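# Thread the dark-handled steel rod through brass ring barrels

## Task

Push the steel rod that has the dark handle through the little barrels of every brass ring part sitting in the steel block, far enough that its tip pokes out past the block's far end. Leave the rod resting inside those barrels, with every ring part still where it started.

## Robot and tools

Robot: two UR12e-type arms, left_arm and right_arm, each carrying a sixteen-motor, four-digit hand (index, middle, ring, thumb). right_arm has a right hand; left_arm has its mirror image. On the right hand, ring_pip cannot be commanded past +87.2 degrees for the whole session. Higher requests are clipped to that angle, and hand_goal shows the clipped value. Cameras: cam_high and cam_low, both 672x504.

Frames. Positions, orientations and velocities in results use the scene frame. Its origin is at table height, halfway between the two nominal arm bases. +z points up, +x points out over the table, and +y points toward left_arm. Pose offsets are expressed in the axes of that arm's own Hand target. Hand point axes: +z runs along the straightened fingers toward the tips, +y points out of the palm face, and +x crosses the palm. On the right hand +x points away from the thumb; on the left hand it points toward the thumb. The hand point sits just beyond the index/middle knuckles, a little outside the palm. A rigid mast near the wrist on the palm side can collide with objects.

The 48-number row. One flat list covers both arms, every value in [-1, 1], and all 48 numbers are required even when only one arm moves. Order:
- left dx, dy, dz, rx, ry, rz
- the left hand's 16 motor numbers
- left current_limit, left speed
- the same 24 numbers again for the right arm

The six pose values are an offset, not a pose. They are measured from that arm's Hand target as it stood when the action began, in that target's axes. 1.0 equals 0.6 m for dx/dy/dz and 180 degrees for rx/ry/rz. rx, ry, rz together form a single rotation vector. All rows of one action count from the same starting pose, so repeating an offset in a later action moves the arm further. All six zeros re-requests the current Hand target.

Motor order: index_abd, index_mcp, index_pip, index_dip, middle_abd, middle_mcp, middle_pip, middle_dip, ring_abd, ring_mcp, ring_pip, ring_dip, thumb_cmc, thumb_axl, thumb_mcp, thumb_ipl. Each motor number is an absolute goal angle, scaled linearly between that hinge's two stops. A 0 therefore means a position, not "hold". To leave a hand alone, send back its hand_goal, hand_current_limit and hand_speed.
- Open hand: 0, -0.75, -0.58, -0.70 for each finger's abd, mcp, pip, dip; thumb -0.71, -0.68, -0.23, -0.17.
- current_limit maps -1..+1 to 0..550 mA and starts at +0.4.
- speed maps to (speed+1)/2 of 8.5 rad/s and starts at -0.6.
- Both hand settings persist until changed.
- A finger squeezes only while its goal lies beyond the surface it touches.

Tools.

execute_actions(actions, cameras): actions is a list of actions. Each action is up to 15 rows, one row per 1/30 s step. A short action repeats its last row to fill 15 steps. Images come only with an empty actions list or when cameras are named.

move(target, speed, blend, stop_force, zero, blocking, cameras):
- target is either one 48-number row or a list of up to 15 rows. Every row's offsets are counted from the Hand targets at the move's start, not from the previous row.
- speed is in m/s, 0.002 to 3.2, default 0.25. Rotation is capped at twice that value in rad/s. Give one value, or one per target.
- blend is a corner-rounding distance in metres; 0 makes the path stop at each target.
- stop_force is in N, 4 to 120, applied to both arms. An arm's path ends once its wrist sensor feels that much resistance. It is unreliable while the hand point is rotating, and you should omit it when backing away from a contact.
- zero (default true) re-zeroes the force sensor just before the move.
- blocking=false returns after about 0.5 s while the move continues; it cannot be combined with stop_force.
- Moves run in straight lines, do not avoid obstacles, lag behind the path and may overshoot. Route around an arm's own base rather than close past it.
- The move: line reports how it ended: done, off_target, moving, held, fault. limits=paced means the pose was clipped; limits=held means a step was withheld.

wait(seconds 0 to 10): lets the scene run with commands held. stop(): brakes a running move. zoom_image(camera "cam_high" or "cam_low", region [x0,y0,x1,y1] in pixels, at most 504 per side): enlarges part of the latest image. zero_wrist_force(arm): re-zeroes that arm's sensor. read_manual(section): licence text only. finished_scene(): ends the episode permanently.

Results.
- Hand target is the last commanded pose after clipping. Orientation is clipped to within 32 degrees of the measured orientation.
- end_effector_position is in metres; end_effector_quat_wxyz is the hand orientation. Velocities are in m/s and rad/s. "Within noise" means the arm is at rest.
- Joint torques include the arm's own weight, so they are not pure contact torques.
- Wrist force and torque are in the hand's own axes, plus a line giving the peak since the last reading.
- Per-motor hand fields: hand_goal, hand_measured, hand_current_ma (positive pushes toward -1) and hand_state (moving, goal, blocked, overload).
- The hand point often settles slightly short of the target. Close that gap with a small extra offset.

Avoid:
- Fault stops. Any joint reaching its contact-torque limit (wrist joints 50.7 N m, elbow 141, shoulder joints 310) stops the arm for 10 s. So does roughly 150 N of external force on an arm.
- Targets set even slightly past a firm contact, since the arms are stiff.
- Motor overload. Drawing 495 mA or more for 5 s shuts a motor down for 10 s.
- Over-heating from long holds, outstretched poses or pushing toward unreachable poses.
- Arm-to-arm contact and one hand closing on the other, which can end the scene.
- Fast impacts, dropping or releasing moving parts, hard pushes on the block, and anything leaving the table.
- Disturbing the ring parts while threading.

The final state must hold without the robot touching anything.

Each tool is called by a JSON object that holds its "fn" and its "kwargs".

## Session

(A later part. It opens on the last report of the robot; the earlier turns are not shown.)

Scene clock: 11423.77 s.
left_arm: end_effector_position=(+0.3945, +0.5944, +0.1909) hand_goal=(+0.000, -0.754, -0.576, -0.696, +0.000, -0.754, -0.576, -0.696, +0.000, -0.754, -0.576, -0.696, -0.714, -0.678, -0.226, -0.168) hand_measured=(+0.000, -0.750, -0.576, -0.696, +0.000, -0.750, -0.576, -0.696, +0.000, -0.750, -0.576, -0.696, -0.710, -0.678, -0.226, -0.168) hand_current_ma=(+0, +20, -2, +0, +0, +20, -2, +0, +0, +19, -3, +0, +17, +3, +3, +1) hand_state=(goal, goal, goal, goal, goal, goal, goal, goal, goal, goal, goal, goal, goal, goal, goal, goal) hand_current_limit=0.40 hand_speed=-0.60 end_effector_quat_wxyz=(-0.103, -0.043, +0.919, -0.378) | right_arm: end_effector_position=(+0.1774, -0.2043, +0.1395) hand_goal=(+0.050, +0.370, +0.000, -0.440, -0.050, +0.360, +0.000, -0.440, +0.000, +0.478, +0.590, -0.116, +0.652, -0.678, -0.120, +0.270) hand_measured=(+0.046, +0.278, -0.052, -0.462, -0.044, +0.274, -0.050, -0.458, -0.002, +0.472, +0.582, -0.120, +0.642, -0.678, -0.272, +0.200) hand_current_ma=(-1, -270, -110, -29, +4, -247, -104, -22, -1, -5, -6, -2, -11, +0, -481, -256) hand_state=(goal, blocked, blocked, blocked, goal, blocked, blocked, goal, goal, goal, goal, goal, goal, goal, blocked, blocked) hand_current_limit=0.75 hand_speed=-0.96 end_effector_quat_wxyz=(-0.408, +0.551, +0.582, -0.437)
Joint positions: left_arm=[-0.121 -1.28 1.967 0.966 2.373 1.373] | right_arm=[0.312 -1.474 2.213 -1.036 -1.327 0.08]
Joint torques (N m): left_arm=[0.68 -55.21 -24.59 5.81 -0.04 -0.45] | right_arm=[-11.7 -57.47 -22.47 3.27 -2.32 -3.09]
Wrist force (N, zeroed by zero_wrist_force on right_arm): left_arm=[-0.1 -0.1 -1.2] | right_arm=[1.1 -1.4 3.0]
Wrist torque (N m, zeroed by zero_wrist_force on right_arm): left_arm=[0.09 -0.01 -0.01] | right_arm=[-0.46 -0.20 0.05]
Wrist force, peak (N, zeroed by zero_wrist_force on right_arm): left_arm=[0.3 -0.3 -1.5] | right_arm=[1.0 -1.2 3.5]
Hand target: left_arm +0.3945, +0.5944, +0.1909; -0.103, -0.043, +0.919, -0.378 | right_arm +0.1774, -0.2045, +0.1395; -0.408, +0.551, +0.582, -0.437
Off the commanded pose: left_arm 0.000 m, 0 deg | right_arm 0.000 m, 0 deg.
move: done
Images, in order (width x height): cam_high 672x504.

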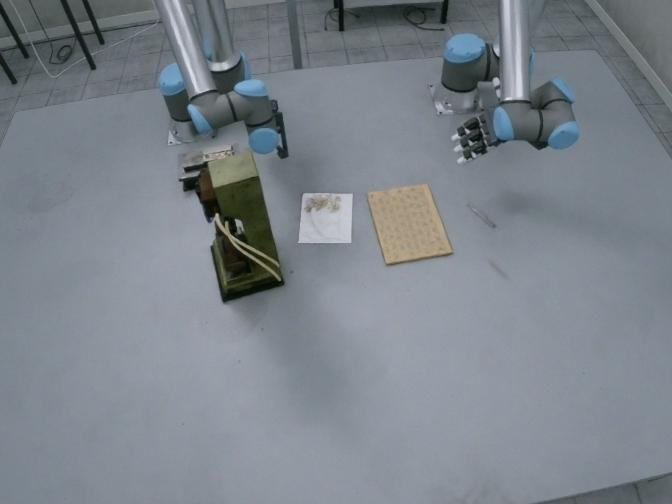

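{"fn": "move", "kwargs": {"target": [[0,0,0,0,0,0,0,-0.754,-0.576,-0.696,0,-0.754,-0.576,-0.696,0,-0.754,-0.576,-0.696,-0.714,-0.678,-0.226,-0.168,0.4,-0.6,0.0003,0.0006,0.0044,0,0,0,0.05,0.37,0.0,-0.44,-0.05,0.36,0.0,-0.44,0,0.479,0.591,-0.116,0.653,-0.678,-0.12,0.27,0.75,-0.96],[0,0,0,0,0,0,0,-0.754,-0.576,-0.696,0,-0.754,-0.576,-0.696,0,-0.754,-0.576,-0.696,-0.714,-0.678,-0.226,-0.168,0.4,-0.6,0.0005,0.0026,0.0093,0,0,0,0.05,0.37,0.0,-0.44,-0.05,0.36,0.0,-0.44,0,0.479,0.591,-0.116,0.653,-0.678,-0.12,0.27,0.75,-0.96],[0,0,0,0,0,0,0,-0.754,-0.576,-0.696,0,-0.754,-0.576,-0.696,0,-0.754,-0.576,-0.696,-0.714,-0.678,-0.226,-0.168,0.4,-0.6,0.0008,0.0046,0.0142,0,0,0,0.05,0.37,0.0,-0.44,-0.05,0.36,0.0,-0.44,0,0.479,0.591,-0.116,0.653,-0.678,-0.12,0.27,0.75,-0.96]], "speed": 0.015, "blend": [0.001,0.001,0], "cameras": ["all"]}}

{"fn": "zoom_image", "kwargs": {"camera": "cam_high", "region": [206, 146, 236, 166]}}

{"fn": "zoom_image", "kwargs": {"camera": "cam_low", "region": [255, 140, 335, 190]}}

Scene clock: 11447.40 s.
left_arm: end_effector_position=(+0.3945, +0.5944, +0.1909) hand_goal=(+0.000, -0.754, -0.576, -0.696, +0.000, -0.754, -0.576, -0.696, +0.000, -0.754, -0.576, -0.696, -0.714, -0.678, -0.226, -0.168) hand_measured=(+0.000, -0.750, -0.576, -0.696, +0.000, -0.750, -0.576, -0.696, +0.000, -0.750, -0.576, -0.696, -0.710, -0.678, -0.226, -0.168) hand_current_ma=(+0, +20, -2, +0, +0, +20, -2, +0, +0, +19, -3, +0, +17, +3, +3, +1) hand_state=(goal, goal, goal, goal, goal, goal, goal, goal, goal, goal, goal, goal, goal, goal, goal, goal) hand_current_limit=0.40 hand_speed=-0.60 end_effector_quat_wxyz=(-0.103, -0.043, +0.919, -0.378) | right_arm: end_effector_position=(+0.1702, -0.2045, +0.1346) hand_goal=(+0.050, +0.370, +0.000, -0.440, -0.050, +0.360, +0.000, -0.440, +0.000, +0.478, +0.590, -0.116, +0.652, -0.678, -0.120, +0.270) hand_measured=(+0.046, +0.278, -0.052, -0.462, -0.044, +0.274, -0.050, -0.458, -0.002, +0.472, +0.582, -0.120, +0.642, -0.678, -0.272, +0.200) hand_current_ma=(-2, -270, -109, -29, +4, -247, -104, -22, -1, -5, -6, -2, -11, +0, -481, -256) hand_state=(goal, blocked, blocked, blocked, goal, blocked, blocked, goal, goal, goal, goal, goal, goal, goal, blocked, blocked) hand_current_limit=0.75 hand_speed=-0.96 end_effector_quat_wxyz=(-0.408, +0.551, +0.582, -0.437)
Joint positions: left_arm=[-0.121 -1.28 1.967 0.966 2.373 1.373] | right_arm=[0.316 -1.476 2.228 -1.048 -1.323 0.082]
Joint torques (N m): left_arm=[-1.53 -54.25 -24.59 5.76 -0.22 -0.48] | right_arm=[12.97 -54.81 -20.59 -2.52 1.67 3.7]
Wrist force (N, zeroed by zero_wrist_force on right_arm): left_arm=[0.2 -0.3 -1.0] | right_arm=[0.9 -1.3 3.0]
Wrist torque (N m, zeroed by zero_wrist_force on right_arm): left_arm=[0.05 -0.05 0.02] | right_arm=[-0.45 -0.20 -0.26]
Wrist force, peak (N, zeroed by zero_wrist_force on right_arm): left_arm=[0.3 0.1 -1.5] | right_arm=[1.1 -1.3 3.3]
Hand target: left_arm +0.3945, +0.5944, +0.1909; -0.103, -0.043, +0.919, -0.378 | right_arm +0.1700, -0.2045, +0.1344; -0.408, +0.551, +0.582, -0.437
Off the commanded pose: left_arm 0.000 m, 0 deg | right_arm 0.000 m, 0 deg.
move: done

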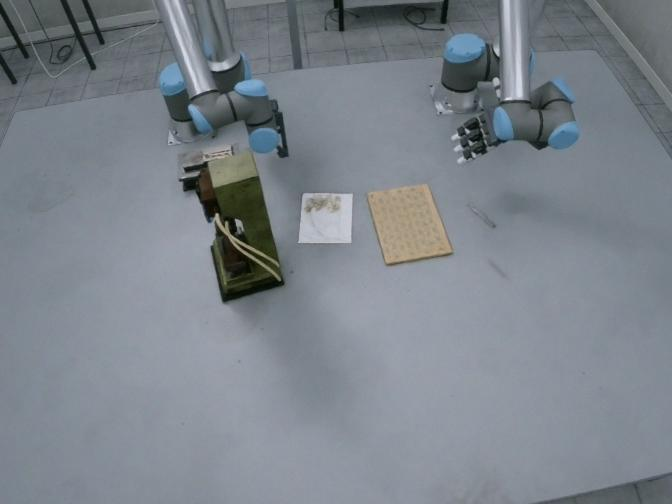

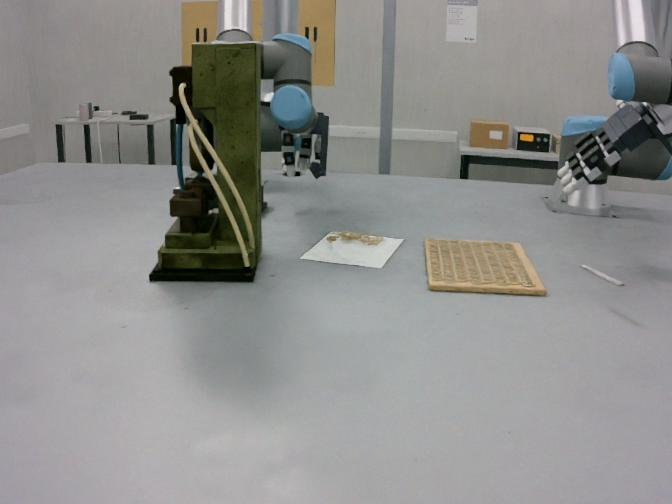

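Scaled by 16.800.

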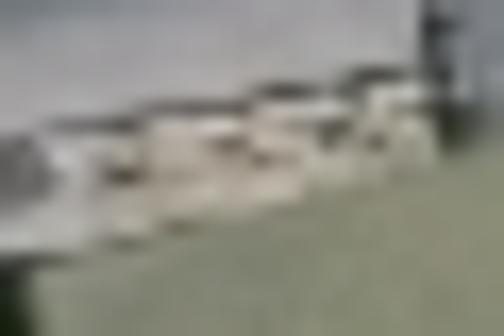

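Scaled by 6.300.

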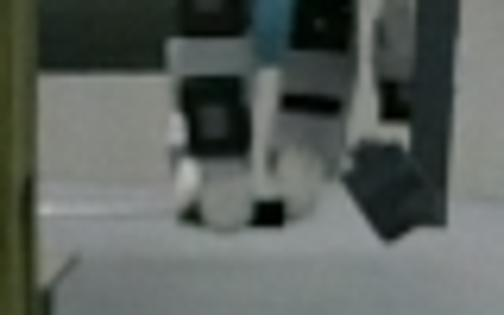

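{"fn": "move", "kwargs": {"target": [[0,0,0,0,0,0,0,-0.754,-0.576,-0.696,0,-0.754,-0.576,-0.696,0,-0.754,-0.576,-0.696,-0.714,-0.678,-0.226,-0.168,0.4,-0.6,0.0003,0.002,0.0049,0,0,0,0.05,0.37,0.0,-0.44,-0.05,0.36,0.0,-0.44,0,0.479,0.591,-0.116,0.653,-0.678,-0.12,0.27,0.75,-0.96],[0,0,0,0,0,0,0,-0.754,-0.576,-0.696,0,-0.754,-0.576,-0.696,0,-0.754,-0.576,-0.696,-0.714,-0.678,-0.226,-0.168,0.4,-0.6,0.0004,0.0029,0.0078,0,0,0,0.05,0.37,0.0,-0.44,-0.05,0.36,0.0,-0.44,0,0.479,0.591,-0.116,0.653,-0.678,-0.12,0.27,0.75,-0.96]], "speed": 0.015, "blend": [0.001,0], "cameras": ["all"]}}

{"fn": "zoom_image", "kwargs": {"camera": "cam_high", "region": [206, 146, 236, 166]}}

{"fn": "zoom_image", "kwargs": {"camera": "cam_low", "region": [255, 140, 335, 190]}}

Scene clock: 11461.40 s.
left_arm: end_effector_position=(+0.3945, +0.5944, +0.1909) hand_goal=(+0.000, -0.754, -0.576, -0.696, +0.000, -0.754, -0.576, -0.696, +0.000, -0.754, -0.576, -0.696, -0.714, -0.678, -0.226, -0.168) hand_measured=(+0.000, -0.750, -0.576, -0.696, +0.000, -0.750, -0.576, -0.696, +0.000, -0.750, -0.576, -0.696, -0.710, -0.678, -0.226, -0.168) hand_current_ma=(+0, +20, -2, +0, +0, +20, -2, +0, +0, +19, -3, +0, +17, +3, +3, +1) hand_state=(goal, goal, goal, goal, goal, goal, goal, goal, goal, goal, goal, goal, goal, goal, goal, goal) hand_current_limit=0.40 hand_speed=-0.60 end_effector_quat_wxyz=(-0.103, -0.043, +0.919, -0.378) | right_arm: end_effector_position=(+0.1662, -0.2045, +0.1316) hand_goal=(+0.050, +0.370, +0.000, -0.440, -0.050, +0.360, +0.000, -0.440, +0.000, +0.478, +0.590, -0.116, +0.652, -0.678, -0.120, +0.270) hand_measured=(+0.046, +0.278, -0.046, -0.462, -0.044, +0.274, -0.050, -0.458, -0.002, +0.472, +0.582, -0.120, +0.642, -0.678, -0.272, +0.200) hand_current_ma=(-2, -270, -91, -29, +4, -247, -104, -22, -1, -5, -6, -2, -9, +0, -481, -256) hand_state=(goal, blocked, blocked, blocked, goal, blocked, blocked, goal, goal, goal, goal, goal, goal, goal, blocked, blocked) hand_current_limit=0.75 hand_speed=-0.96 end_effector_quat_wxyz=(-0.408, +0.551, +0.582, -0.437)
Joint positions: left_arm=[-0.121 -1.28 1.967 0.966 2.373 1.373] | right_arm=[0.319 -1.477 2.236 -1.056 -1.321 0.082]
Joint torques (N m): left_arm=[0.41 -55.15 -23.32 5.72 -0.43 -0.83] | right_arm=[10.53 -54.68 -20.79 -2.04 1.48 3.84]
Wrist force (N, zeroed by zero_wrist_force on right_arm): left_arm=[0.1 -0.2 -1.1] | right_arm=[1.1 -1.3 2.6]
Wrist torque (N m, zeroed by zero_wrist_force on right_arm): left_arm=[0.06 -0.03 0.02] | right_arm=[-0.44 -0.23 -0.22]
Wrist force, peak (N, zeroed by zero_wrist_force on right_arm): left_arm=[0.1 -0.1 -1.6] | right_arm=[1.2 -1.2 3.2]
Hand target: left_arm +0.3945, +0.5944, +0.1909; -0.103, -0.043, +0.919, -0.378 | right_arm +0.1660, -0.2045, +0.1314; -0.408, +0.551, +0.582, -0.437
Off the commanded pose: left_arm 0.000 m, 0 deg | right_arm 0.000 m, 0 deg.
move: done; blend cut to 0.0009 m at target 1

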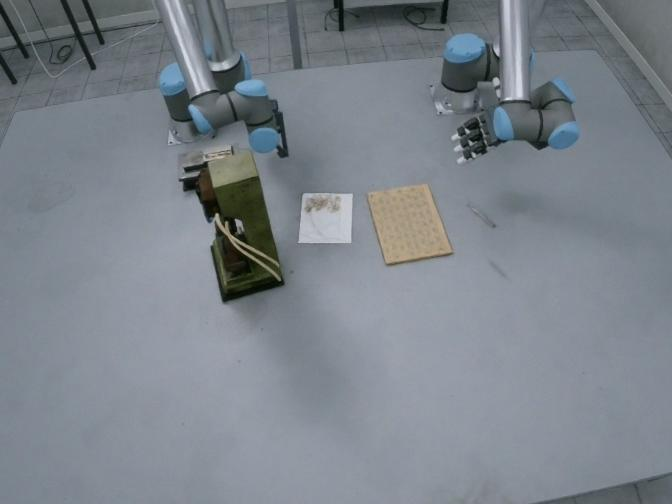

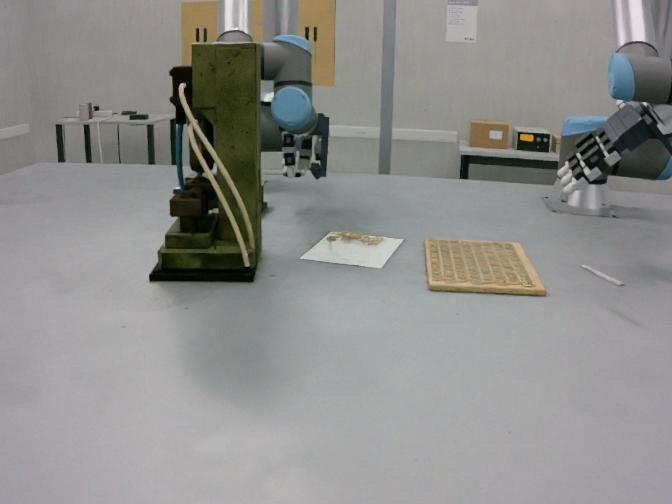

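Scaled by 16.800.

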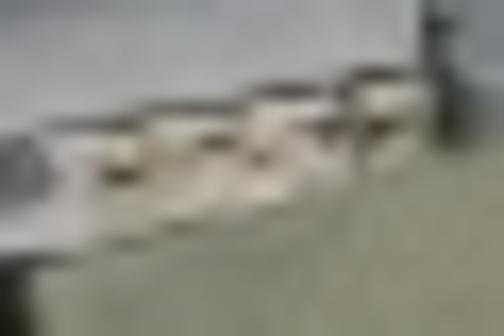

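Scaled by 6.300.

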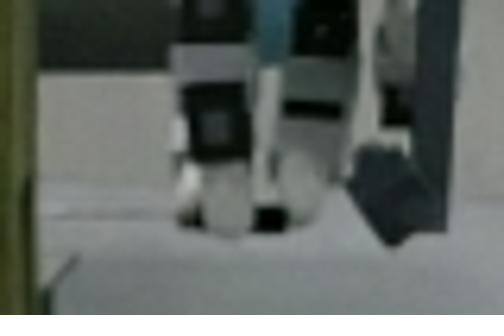

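{"fn": "zoom_image", "kwargs": {"camera": "cam_high", "region": [208, 148, 224, 162]}}

{"fn": "zoom_image", "kwargs": {"camera": "cam_high", "region": [218, 146, 234, 160]}}

Scaled by 31.500.

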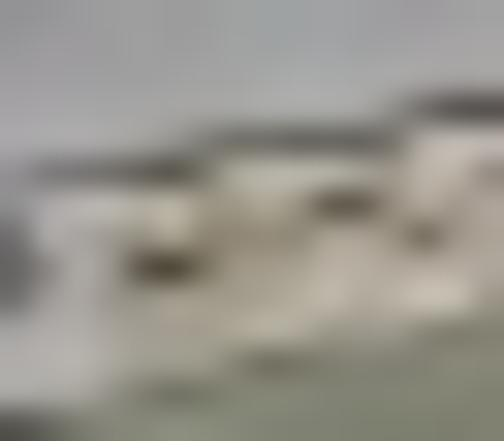

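Scaled by 31.500.

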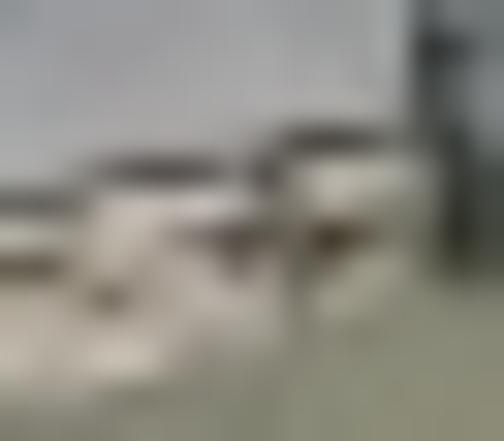

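{"fn": "move", "kwargs": {"target": [0,0,0,0,0,0,0,-0.754,-0.576,-0.696,0,-0.754,-0.576,-0.696,0,-0.754,-0.576,-0.696,-0.714,-0.678,-0.226,-0.168,0.4,-0.6,-0.025,0.0001,0,0,0,0,0.05,0.37,0.0,-0.44,-0.05,0.36,0.0,-0.44,0,0.479,0.591,-0.116,0.653,-0.678,-0.12,0.27,0.75,-0.96], "speed": 0.015, "cameras": ["all"]}}

{"fn": "zoom_image", "kwargs": {"camera": "cam_high", "region": [206, 146, 236, 166]}}

{"fn": "zoom_image", "kwargs": {"camera": "cam_high", "region": [196, 140, 236, 170]}}

{"fn": "zoom_image", "kwargs": {"camera": "cam_low", "region": [255, 140, 335, 190]}}

Scene clock: 11540.57 s.
left_arm: end_effector_position=(+0.3945, +0.5944, +0.1909) hand_goal=(+0.000, -0.754, -0.576, -0.696, +0.000, -0.754, -0.576, -0.696, +0.000, -0.754, -0.576, -0.696, -0.714, -0.678, -0.226, -0.168) hand_measured=(+0.000, -0.750, -0.576, -0.696, +0.000, -0.750, -0.576, -0.696, +0.000, -0.750, -0.576, -0.696, -0.710, -0.678, -0.226, -0.168) hand_current_ma=(+0, +20, -2, +0, +0, +20, -2, +0, +0, +19, -3, +0, +17, +3, +3, +1) hand_state=(goal, goal, goal, goal, goal, goal, goal, goal, goal, goal, goal, goal, goal, goal, goal, goal) hand_current_limit=0.40 hand_speed=-0.60 end_effector_quat_wxyz=(-0.103, -0.043, +0.919, -0.378) | right_arm: end_effector_position=(+0.1669, -0.2193, +0.1315) hand_goal=(+0.050, +0.370, +0.000, -0.440, -0.050, +0.360, +0.000, -0.440, +0.000, +0.478, +0.590, -0.116, +0.652, -0.678, -0.120, +0.270) hand_measured=(+0.046, +0.278, -0.046, -0.462, -0.044, +0.274, -0.050, -0.458, -0.002, +0.472, +0.582, -0.120, +0.642, -0.678, -0.272, +0.200) hand_current_ma=(-2, -270, -90, -29, +4, -247, -104, -22, -1, -5, -6, -2, -9, +0, -481, -256) hand_state=(goal, blocked, blocked, blocked, goal, blocked, blocked, goal, goal, goal, goal, goal, goal, goal, blocked, blocked) hand_current_limit=0.75 hand_speed=-0.96 end_effector_quat_wxyz=(-0.408, +0.551, +0.582, -0.437)
Joint positions: left_arm=[-0.121 -1.28 1.967 0.966 2.373 1.373] | right_arm=[0.29 -1.49 2.251 -1.056 -1.348 0.074]
Joint torques (N m): left_arm=[-1.3 -55.02 -24.4 5.72 -0.34 -1.09] | right_arm=[-10.74 -52.49 -21.08 3.27 -2.07 -3.11]
Wrist force (N, zeroed by zero_wrist_force on right_arm): left_arm=[0.1 -0.3 -1.0] | right_arm=[1.2 -1.4 3.1]
Wrist torque (N m, zeroed by zero_wrist_force on right_arm): left_arm=[0.04 -0.03 0.01] | right_arm=[-0.48 -0.22 0.09]
Wrist force, peak (N, zeroed by zero_wrist_force on right_arm): left_arm=[0.1 0.0 -1.5] | right_arm=[1.2 -1.5 3.4]
Hand target: left_arm +0.3945, +0.5944, +0.1909; -0.103, -0.043, +0.919, -0.378 | right_arm +0.1670, -0.2195, +0.1315; -0.408, +0.551, +0.582, -0.437
Off the commanded pose: left_arm 0.000 m, 0 deg | right_arm 0.000 m, 0 deg.
move: done

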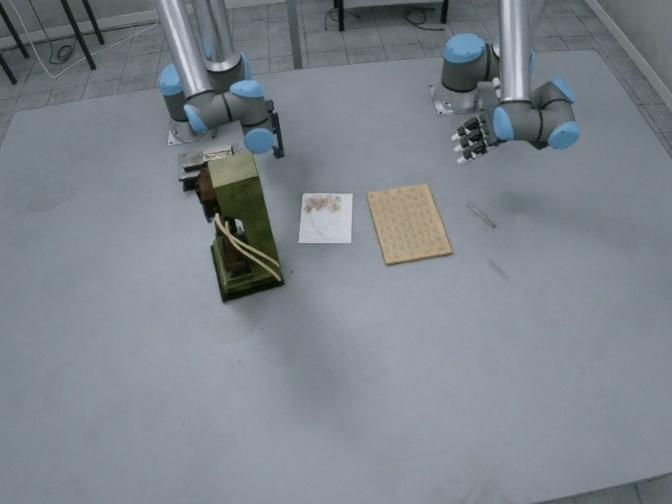

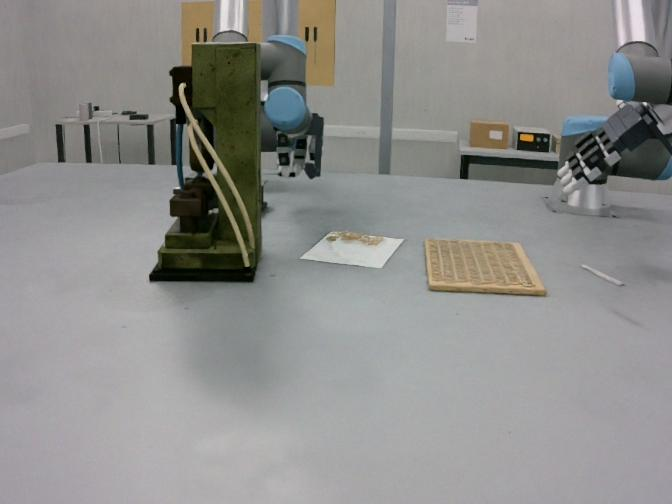

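Scaled by 16.800.

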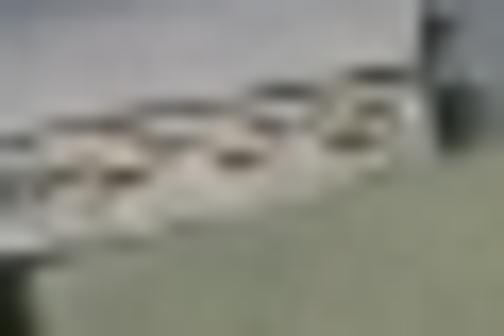

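Scaled by 12.600.

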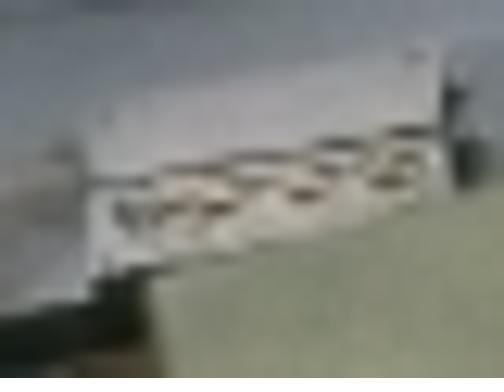

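Scaled by 6.300.

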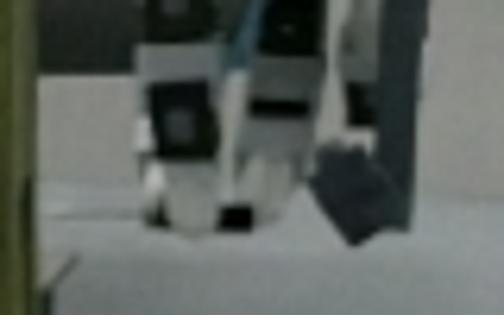

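{"fn": "zoom_image", "kwargs": {"camera": "cam_high", "region": [204, 148, 220, 162]}}

{"fn": "zoom_image", "kwargs": {"camera": "cam_high", "region": [216, 146, 232, 160]}}

Scaled by 31.500.

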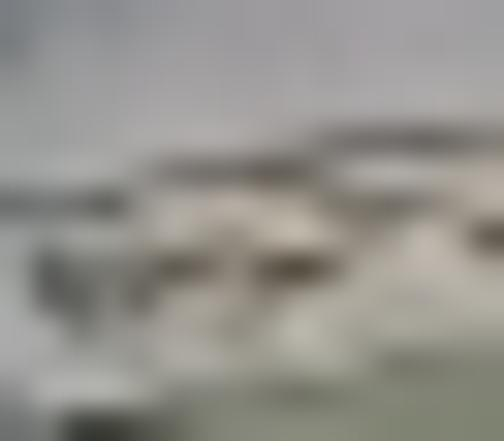

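Scaled by 31.500.

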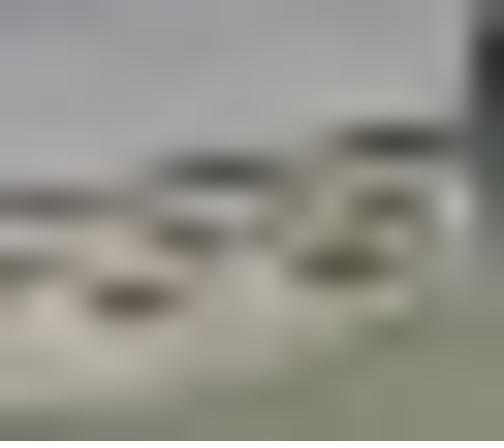

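{"fn": "move", "kwargs": {"target": [0,0,0,0,0,0,0,-0.754,-0.576,-0.696,0,-0.754,-0.576,-0.696,0,-0.754,-0.576,-0.696,-0.714,-0.678,-0.226,-0.168,0.4,-0.6,0.0022,-0.0024,0.0079,0,0,0,0.05,0.37,0.0,-0.44,-0.05,0.36,0.0,-0.44,0,0.479,0.591,-0.116,0.653,-0.678,-0.12,0.27,0.75,-0.96], "speed": 0.01, "cameras": ["all"]}}

{"fn": "zoom_image", "kwargs": {"camera": "cam_high", "region": [204, 148, 220, 162]}}

{"fn": "zoom_image", "kwargs": {"camera": "cam_high", "region": [216, 146, 232, 160]}}

{"fn": "zoom_image", "kwargs": {"camera": "cam_low", "region": [255, 140, 335, 190]}}

Scene clock: 11571.10 s.
left_arm: end_effector_position=(+0.3945, +0.5944, +0.1909) hand_goal=(+0.000, -0.754, -0.576, -0.696, +0.000, -0.754, -0.576, -0.696, +0.000, -0.754, -0.576, -0.696, -0.714, -0.678, -0.226, -0.168) hand_measured=(+0.000, -0.750, -0.576, -0.696, +0.000, -0.750, -0.576, -0.696, +0.000, -0.750, -0.576, -0.696, -0.710, -0.678, -0.226, -0.168) hand_current_ma=(+0, +20, -2, +0, +0, +20, -2, +0, +0, +19, -3, +0, +17, +3, +3, +1) hand_state=(goal, goal, goal, goal, goal, goal, goal, goal, goal, goal, goal, goal, goal, goal, goal, goal) hand_current_limit=0.40 hand_speed=-0.60 end_effector_quat_wxyz=(-0.103, -0.043, +0.919, -0.378) | right_arm: end_effector_position=(+0.1622, -0.2185, +0.1315) hand_goal=(+0.050, +0.370, +0.000, -0.440, -0.050, +0.360, +0.000, -0.440, +0.000, +0.478, +0.590, -0.116, +0.652, -0.678, -0.120, +0.270) hand_measured=(+0.046, +0.278, -0.046, -0.462, -0.044, +0.274, -0.050, -0.458, -0.002, +0.472, +0.582, -0.120, +0.642, -0.678, -0.272, +0.200) hand_current_ma=(-2, -270, -90, -29, +4, -247, -104, -22, -1, -5, -6, -2, -9, +0, -481, -256) hand_state=(goal, blocked, blocked, blocked, goal, blocked, blocked, goal, goal, goal, goal, goal, goal, goal, blocked, blocked) hand_current_limit=0.75 hand_speed=-0.96 end_effector_quat_wxyz=(-0.408, +0.551, +0.582, -0.437) end_effector_velocity=(-0.003, +0.001, +0.000) end_effector_angular_velocity=(+0.000, +0.001, +0.002)
Joint positions: left_arm=[-0.121 -1.28 1.967 0.966 2.373 1.373] | right_arm=[0.294 -1.495 2.257 -1.056 -1.344 0.075]
Joint velocities: left_arm=[within noise] | right_arm=[0.005 -0.002 0.003 0 0.003 0.001]
Joint torques (N m): left_arm=[0.36 -56.44 -24.63 5.82 -0.07 -0.96] | right_arm=[12.32 -51.69 -20.97 -1.97 2.01 3.64]
Wrist force (N, zeroed by zero_wrist_force on right_arm): left_arm=[-0.1 0.0 -1.3] | right_arm=[0.9 -1.3 2.8]
Wrist torque (N m, zeroed by zero_wrist_force on right_arm): left_arm=[0.11 -0.01 -0.01] | right_arm=[-0.46 -0.20 -0.23]
Wrist force, peak (N, zeroed by zero_wrist_force on right_arm): left_arm=[0.1 -0.1 -1.6] | right_arm=[1.2 -1.4 3.3]
Hand target: left_arm +0.3945, +0.5944, +0.1909; -0.103, -0.043, +0.919, -0.378 | right_arm +0.1619, -0.2184, +0.1315; -0.408, +0.551, +0.582, -0.437
Off the commanded pose: left_arm 0.000 m, 0 deg | right_arm 0.000 m, 0 deg.
move: done

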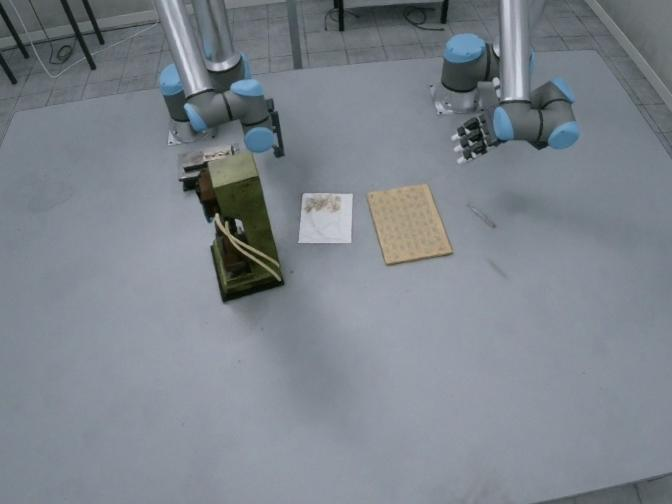

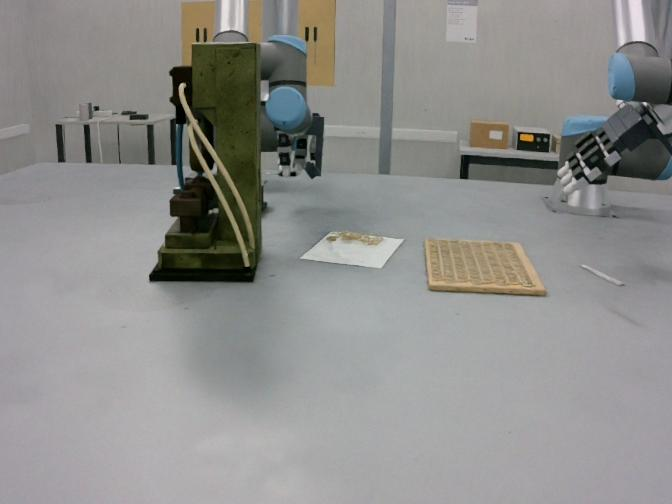

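Scaled by 31.500.

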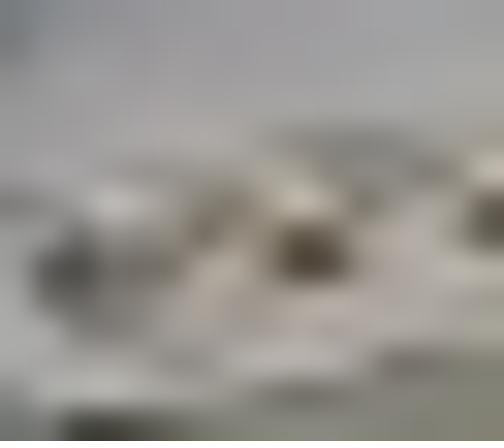

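Scaled by 31.500.

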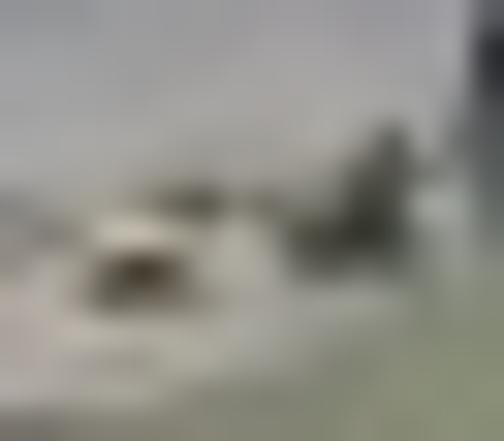

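Scaled by 6.300.

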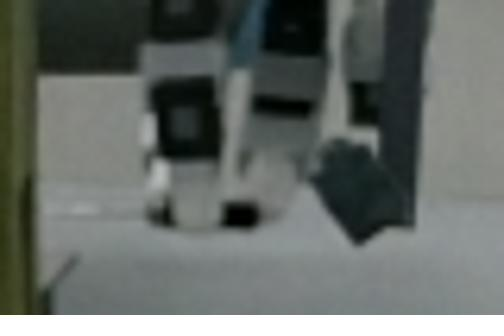

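{"fn": "zoom_image", "kwargs": {"camera": "cam_high", "region": [200, 142, 236, 168]}}

Scaled by 14.000.

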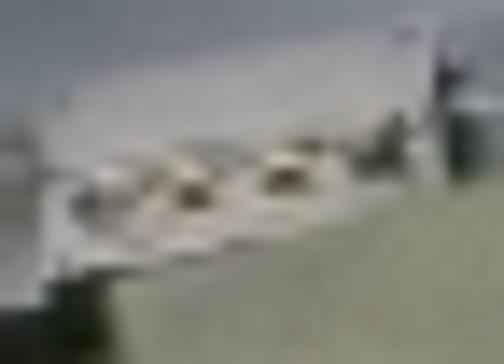

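{"fn": "move", "kwargs": {"target": [0,0,0,0,0,0,0,-0.754,-0.576,-0.696,0,-0.754,-0.576,-0.696,0,-0.754,-0.576,-0.696,-0.714,-0.678,-0.226,-0.168,0.4,-0.6,0.01,0,0,0,0,0,0.05,0.37,0.0,-0.44,-0.05,0.36,0.0,-0.44,0,0.479,0.591,-0.116,0.653,-0.678,-0.12,0.27,0.75,-0.96], "speed": 0.01, "cameras": ["cam_high"]}}

{"fn": "zoom_image", "kwargs": {"camera": "cam_high", "region": [200, 142, 236, 168]}}

{"fn": "zoom_image", "kwargs": {"camera": "cam_high", "region": [204, 148, 220, 162]}}

{"fn": "zoom_image", "kwargs": {"camera": "cam_high", "region": [216, 146, 232, 160]}}

Scene clock: 11613.77 s.
left_arm: end_effector_position=(+0.3945, +0.5944, +0.1909) hand_goal=(+0.000, -0.754, -0.576, -0.696, +0.000, -0.754, -0.576, -0.696, +0.000, -0.754, -0.576, -0.696, -0.714, -0.678, -0.226, -0.168) hand_measured=(+0.000, -0.750, -0.576, -0.696, +0.000, -0.750, -0.576, -0.696, +0.000, -0.750, -0.576, -0.696, -0.710, -0.678, -0.226, -0.168) hand_current_ma=(+0, +20, -2, +0, +0, +20, -2, +0, +0, +19, -3, +0, +17, +3, +3, +1) hand_state=(goal, goal, goal, goal, goal, goal, goal, goal, goal, goal, goal, goal, goal, goal, goal, goal) hand_current_limit=0.40 hand_speed=-0.60 end_effector_quat_wxyz=(-0.103, -0.043, +0.919, -0.378) | right_arm: end_effector_position=(+0.1616, -0.2126, +0.1315) hand_goal=(+0.050, +0.370, +0.000, -0.440, -0.050, +0.360, +0.000, -0.440, +0.000, +0.478, +0.590, -0.116, +0.652, -0.678, -0.120, +0.270) hand_measured=(+0.046, +0.278, -0.046, -0.462, -0.044, +0.274, -0.050, -0.458, -0.002, +0.472, +0.582, -0.120, +0.642, -0.678, -0.272, +0.200) hand_current_ma=(-2, -270, -90, -29, +4, -247, -104, -22, -1, -5, -6, -2, -9, +0, -481, -256) hand_state=(goal, blocked, blocked, blocked, goal, blocked, blocked, goal, goal, goal, goal, goal, goal, goal, blocked, blocked) hand_current_limit=0.75 hand_speed=-0.96 end_effector_quat_wxyz=(-0.408, +0.551, +0.582, -0.437)
Joint positions: left_arm=[-0.121 -1.28 1.967 0.966 2.373 1.373] | right_arm=[0.306 -1.491 2.251 -1.057 -1.333 0.079]
Joint torques (N m): left_arm=[0.83 -50.97 -24.12 6.21 -0.25 -0.91] | right_arm=[12.76 -29.99 -34.83 -2.37 1.97 3.71]
Wrist force (N, zeroed by zero_wrist_force on right_arm): left_arm=[0.1 -0.1 -1.2] | right_arm=[1.1 -1.7 3.3]
Wrist torque (N m, zeroed by zero_wrist_force on right_arm): left_arm=[0.09 -0.03 0.01] | right_arm=[-0.53 -0.23 -0.19]
Wrist force, peak (N, zeroed by zero_wrist_force on right_arm): left_arm=[0.2 0.3 -1.5] | right_arm=[1.1 -1.7 3.3]
Hand target: left_arm +0.3945, +0.5944, +0.1909; -0.103, -0.043, +0.919, -0.378 | right_arm +0.1616, -0.2125, +0.1315; -0.408, +0.551, +0.582, -0.437
Off the commanded pose: left_arm 0.000 m, 0 deg | right_arm 0.000 m, 0 deg.
move: done
Images, in order (width x height): cam_high 672x504.

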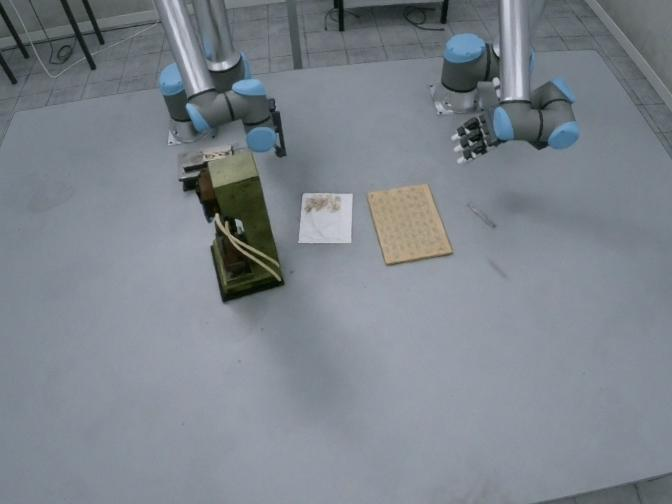

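Scaled by 14.000.

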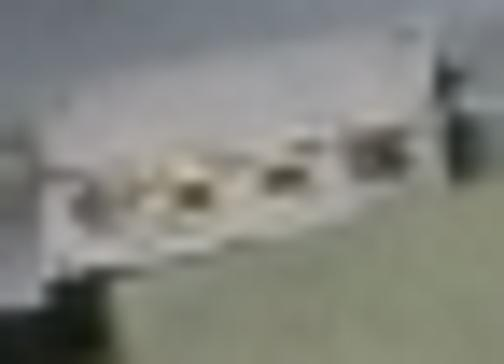

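Scaled by 31.500.

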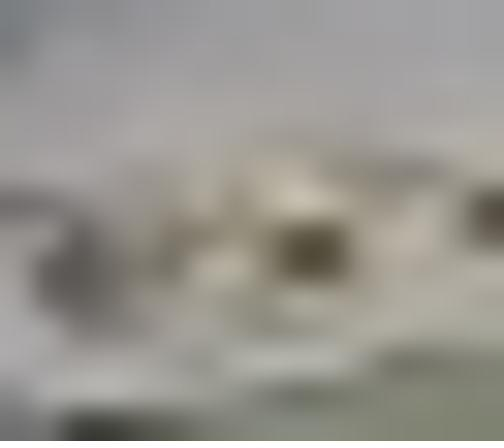

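Scaled by 31.500.

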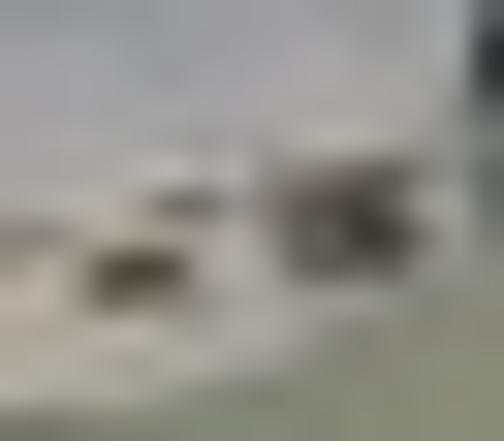

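{"fn": "zoom_image", "kwargs": {"camera": "cam_high", "region": [206, 142, 246, 164]}}

{"fn": "zoom_image", "kwargs": {"camera": "cam_low", "region": [256, 150, 300, 190]}}

Scaled by 12.600.

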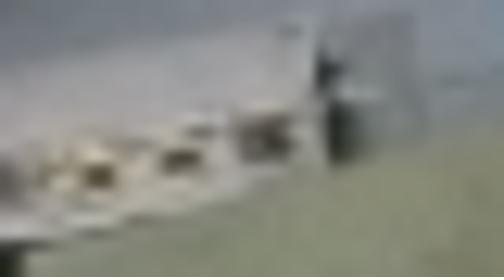

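This scene's latest camera images include none from cam_low. They are from: cam_high. cam_low's image comes with the result of a call that names it in "cameras".

{"fn": "wait", "kwargs": {"seconds": 0.2, "cameras": ["all"]}}

{"fn": "zoom_image", "kwargs": {"camera": "cam_low", "region": [256, 150, 300, 190]}}

{"fn": "zoom_image", "kwargs": {"camera": "cam_high", "region": [203, 146, 219, 160]}}

{"fn": "zoom_image", "kwargs": {"camera": "cam_high", "region": [219, 144, 235, 158]}}

Scene clock: 11637.10 s.
left_arm: end_effector_position=(+0.3945, +0.5944, +0.1909) hand_goal=(+0.000, -0.754, -0.576, -0.696, +0.000, -0.754, -0.576, -0.696, +0.000, -0.754, -0.576, -0.696, -0.714, -0.678, -0.226, -0.168) hand_measured=(+0.000, -0.750, -0.576, -0.696, +0.000, -0.750, -0.576, -0.696, +0.000, -0.750, -0.576, -0.696, -0.710, -0.678, -0.226, -0.168) hand_current_ma=(+0, +20, -2, +0, +0, +20, -2, +0, +0, +19, -3, +0, +17, +3, +3, +1) hand_state=(goal, goal, goal, goal, goal, goal, goal, goal, goal, goal, goal, goal, goal, goal, goal, goal) hand_current_limit=0.40 hand_speed=-0.60 end_effector_quat_wxyz=(-0.103, -0.043, +0.919, -0.378) | right_arm: end_effector_position=(+0.1616, -0.2125, +0.1315) hand_goal=(+0.050, +0.370, +0.000, -0.440, -0.050, +0.360, +0.000, -0.440, +0.000, +0.478, +0.590, -0.116, +0.652, -0.678, -0.120, +0.270) hand_measured=(+0.046, +0.278, -0.046, -0.462, -0.044, +0.274, -0.050, -0.458, -0.002, +0.472, +0.582, -0.120, +0.642, -0.678, -0.272, +0.200) hand_current_ma=(-2, -270, -90, -29, +4, -247, -104, -22, -1, -5, -6, -2, -9, +0, -481, -256) hand_state=(goal, blocked, blocked, blocked, goal, blocked, blocked, goal, goal, goal, goal, goal, goal, goal, blocked, blocked) hand_current_limit=0.75 hand_speed=-0.96 end_effector_quat_wxyz=(-0.408, +0.551, +0.582, -0.437)
Joint positions: left_arm=[-0.121 -1.28 1.967 0.966 2.373 1.373] | right_arm=[0.306 -1.491 2.251 -1.057 -1.333 0.079]
Joint torques (N m): left_arm=[1.44 -55.08 -24.04 6.03 -0.49 -0.84] | right_arm=[12.72 -26.7 -34.25 -2.25 1.56 3.7]
Wrist force (N, zeroed by zero_wrist_force on right_arm): left_arm=[0.1 0.0 -1.1] | right_arm=[1.0 -1.6 3.0]
Wrist torque (N m, zeroed by zero_wrist_force on right_arm): left_arm=[0.09 -0.03 0.01] | right_arm=[-0.50 -0.22 -0.20]
Wrist force, peak (N, zeroed by zero_wrist_force on right_arm): left_arm=[0.4 -0.1 -1.6] | right_arm=[0.3 -1.3 3.6]
Hand target: left_arm +0.3945, +0.5944, +0.1909; -0.103, -0.043, +0.919, -0.378 | right_arm +0.1616, -0.2125, +0.1315; -0.408, +0.551, +0.582, -0.437
Off the commanded pose: left_arm 0.000 m, 0 deg | right_arm 0.000 m, 0 deg.
wait: 0.20 s; at rest from the start

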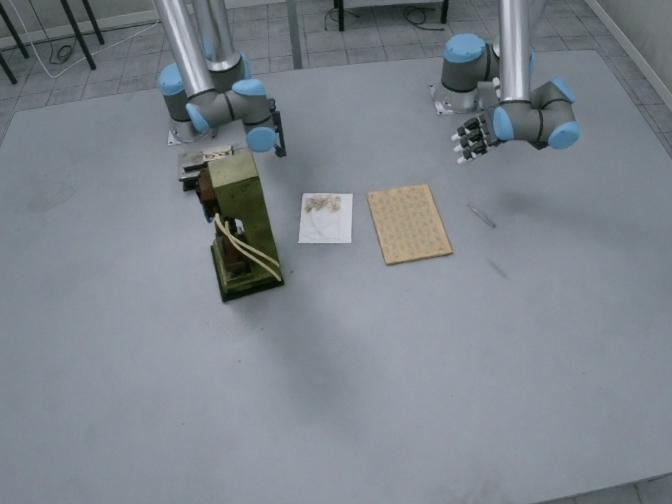

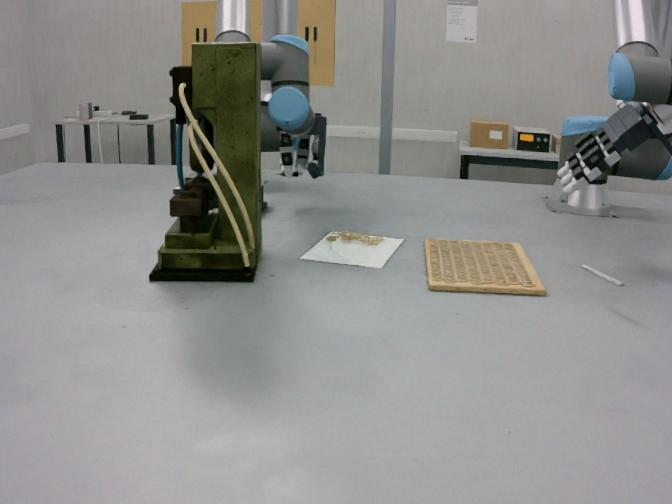

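Scaled by 11.455.

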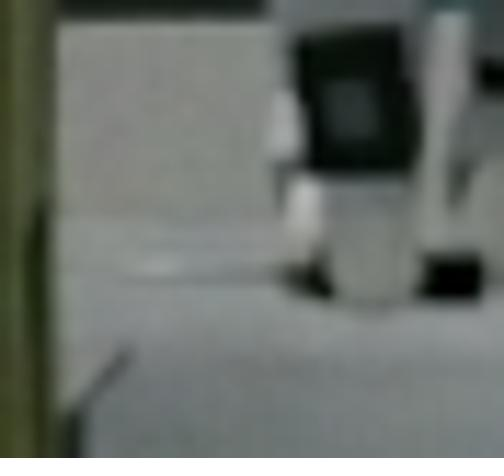

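Scaled by 31.500.

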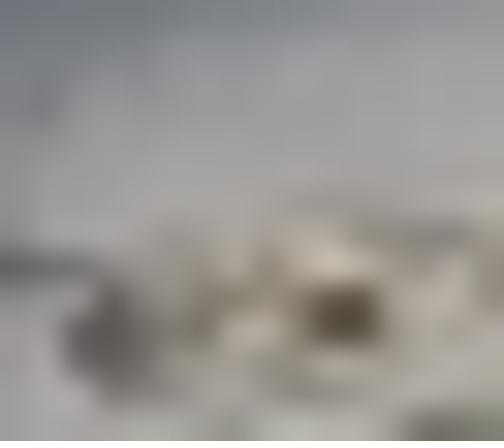

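Scaled by 31.500.

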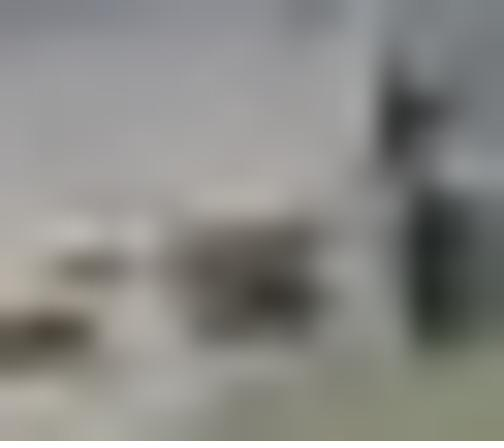

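{"fn": "move", "kwargs": {"target": [0,0,0,0,0,0,0,-0.754,-0.576,-0.696,0,-0.754,-0.576,-0.696,0,-0.754,-0.576,-0.696,-0.714,-0.678,-0.226,-0.168,0.4,-0.6,-0.0167,0,0,0,0,0,0.05,0.37,0.0,-0.44,-0.05,0.36,0.0,-0.44,0,0.479,0.591,-0.116,0.653,-0.678,-0.12,0.27,0.75,-0.96], "speed": 0.01, "cameras": ["all"]}}

{"fn": "zoom_image", "kwargs": {"camera": "cam_high", "region": [200, 142, 236, 168]}}

{"fn": "zoom_image", "kwargs": {"camera": "cam_high", "region": [203, 146, 219, 160]}}

{"fn": "zoom_image", "kwargs": {"camera": "cam_high", "region": [219, 144, 235, 158]}}

Scene clock: 11692.70 s.
left_arm: end_effector_position=(+0.3945, +0.5944, +0.1909) hand_goal=(+0.000, -0.754, -0.576, -0.696, +0.000, -0.754, -0.576, -0.696, +0.000, -0.754, -0.576, -0.696, -0.714, -0.678, -0.226, -0.168) hand_measured=(+0.000, -0.750, -0.576, -0.696, +0.000, -0.750, -0.576, -0.696, +0.000, -0.750, -0.576, -0.696, -0.710, -0.678, -0.226, -0.168) hand_current_ma=(+0, +20, -2, +0, +0, +20, -2, +0, +0, +19, -3, +0, +17, +3, +3, +1) hand_state=(goal, goal, goal, goal, goal, goal, goal, goal, goal, goal, goal, goal, goal, goal, goal, goal) hand_current_limit=0.40 hand_speed=-0.60 end_effector_quat_wxyz=(-0.103, -0.043, +0.919, -0.378) | right_arm: end_effector_position=(+0.1622, -0.2223, +0.1315) hand_goal=(+0.050, +0.370, +0.000, -0.440, -0.050, +0.360, +0.000, -0.440, +0.000, +0.478, +0.590, -0.116, +0.652, -0.678, -0.120, +0.270) hand_measured=(+0.046, +0.278, -0.046, -0.462, -0.044, +0.274, -0.050, -0.458, -0.002, +0.472, +0.582, -0.120, +0.642, -0.678, -0.272, +0.200) hand_current_ma=(-2, -270, -90, -29, +4, -247, -104, -22, -1, -5, -6, -2, -9, +0, -481, -256) hand_state=(goal, blocked, blocked, blocked, goal, blocked, blocked, goal, goal, goal, goal, goal, goal, goal, blocked, blocked) hand_current_limit=0.75 hand_speed=-0.96 end_effector_quat_wxyz=(-0.408, +0.551, +0.582, -0.437) end_effector_velocity=(+0.001, -0.002, +0.000) end_effector_angular_velocity=(+0.000, +0.000, -0.002)
Joint positions: left_arm=[-0.121 -1.28 1.967 0.966 2.373 1.373] | right_arm=[0.287 -1.499 2.261 -1.056 -1.351 0.073]
Joint velocities: left_arm=[within noise] | right_arm=[-0.005 -0.001 0.001 0 -0.003 -0.001]
Joint torques (N m): left_arm=[1.33 -52.8 -23.16 5.84 -0.04 -0.78] | right_arm=[-12.74 -50.64 -20.51 3.23 -1.71 -3.24]
Wrist force (N, zeroed by zero_wrist_force on right_arm): left_arm=[0.1 -0.2 -1.3] | right_arm=[1.2 -1.3 2.7]
Wrist torque (N m, zeroed by zero_wrist_force on right_arm): left_arm=[0.07 -0.04 0.01] | right_arm=[-0.43 -0.20 0.09]
Wrist force, peak (N, zeroed by zero_wrist_force on right_arm): left_arm=[0.2 -0.3 -1.4] | right_arm=[1.0 -1.6 3.1]
Hand target: left_arm +0.3945, +0.5944, +0.1909; -0.103, -0.043, +0.919, -0.378 | right_arm +0.1622, -0.2225, +0.1315; -0.408, +0.551, +0.582, -0.437
Off the commanded pose: left_arm 0.000 m, 0 deg | right_arm 0.000 m, 0 deg.
move: done

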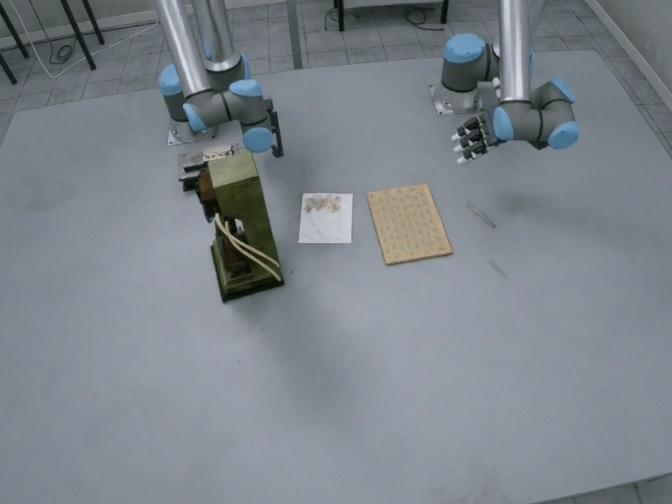

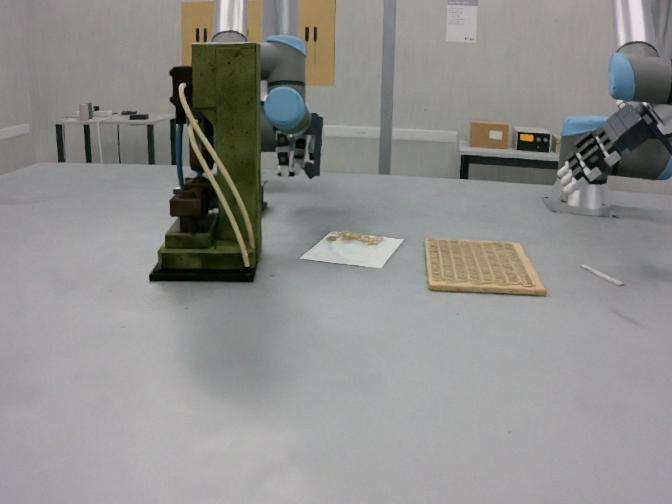

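Scaled by 14.000.

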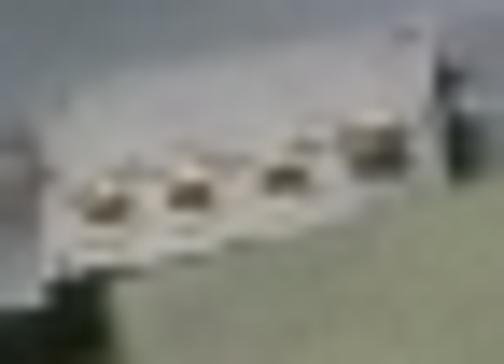

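Scaled by 31.500.

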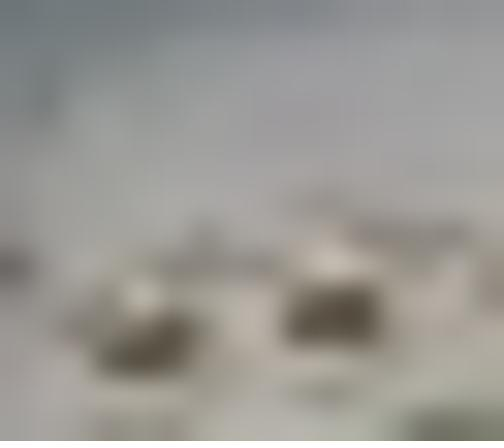

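Scaled by 31.500.

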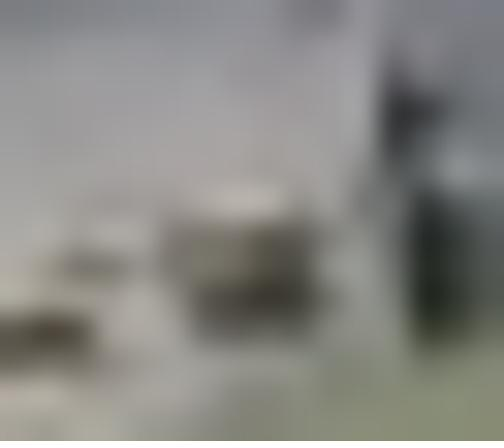

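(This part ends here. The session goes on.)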